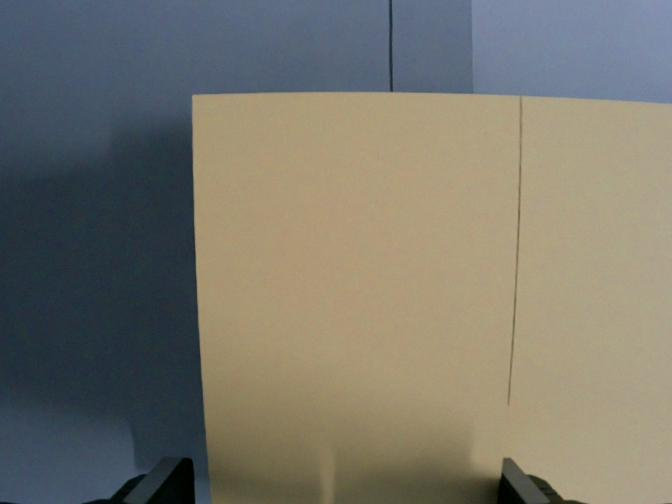

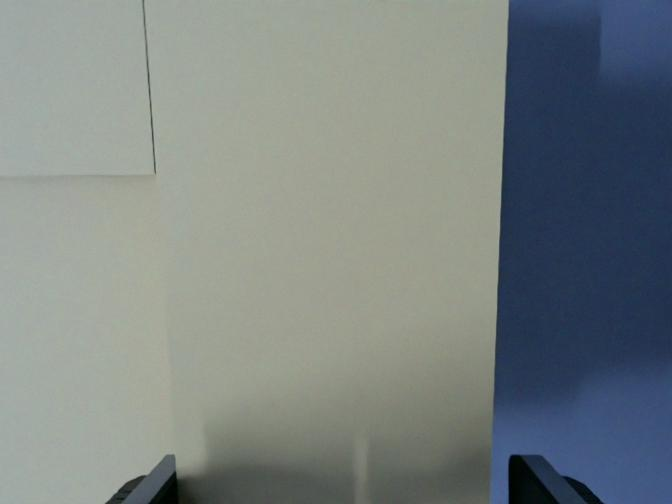

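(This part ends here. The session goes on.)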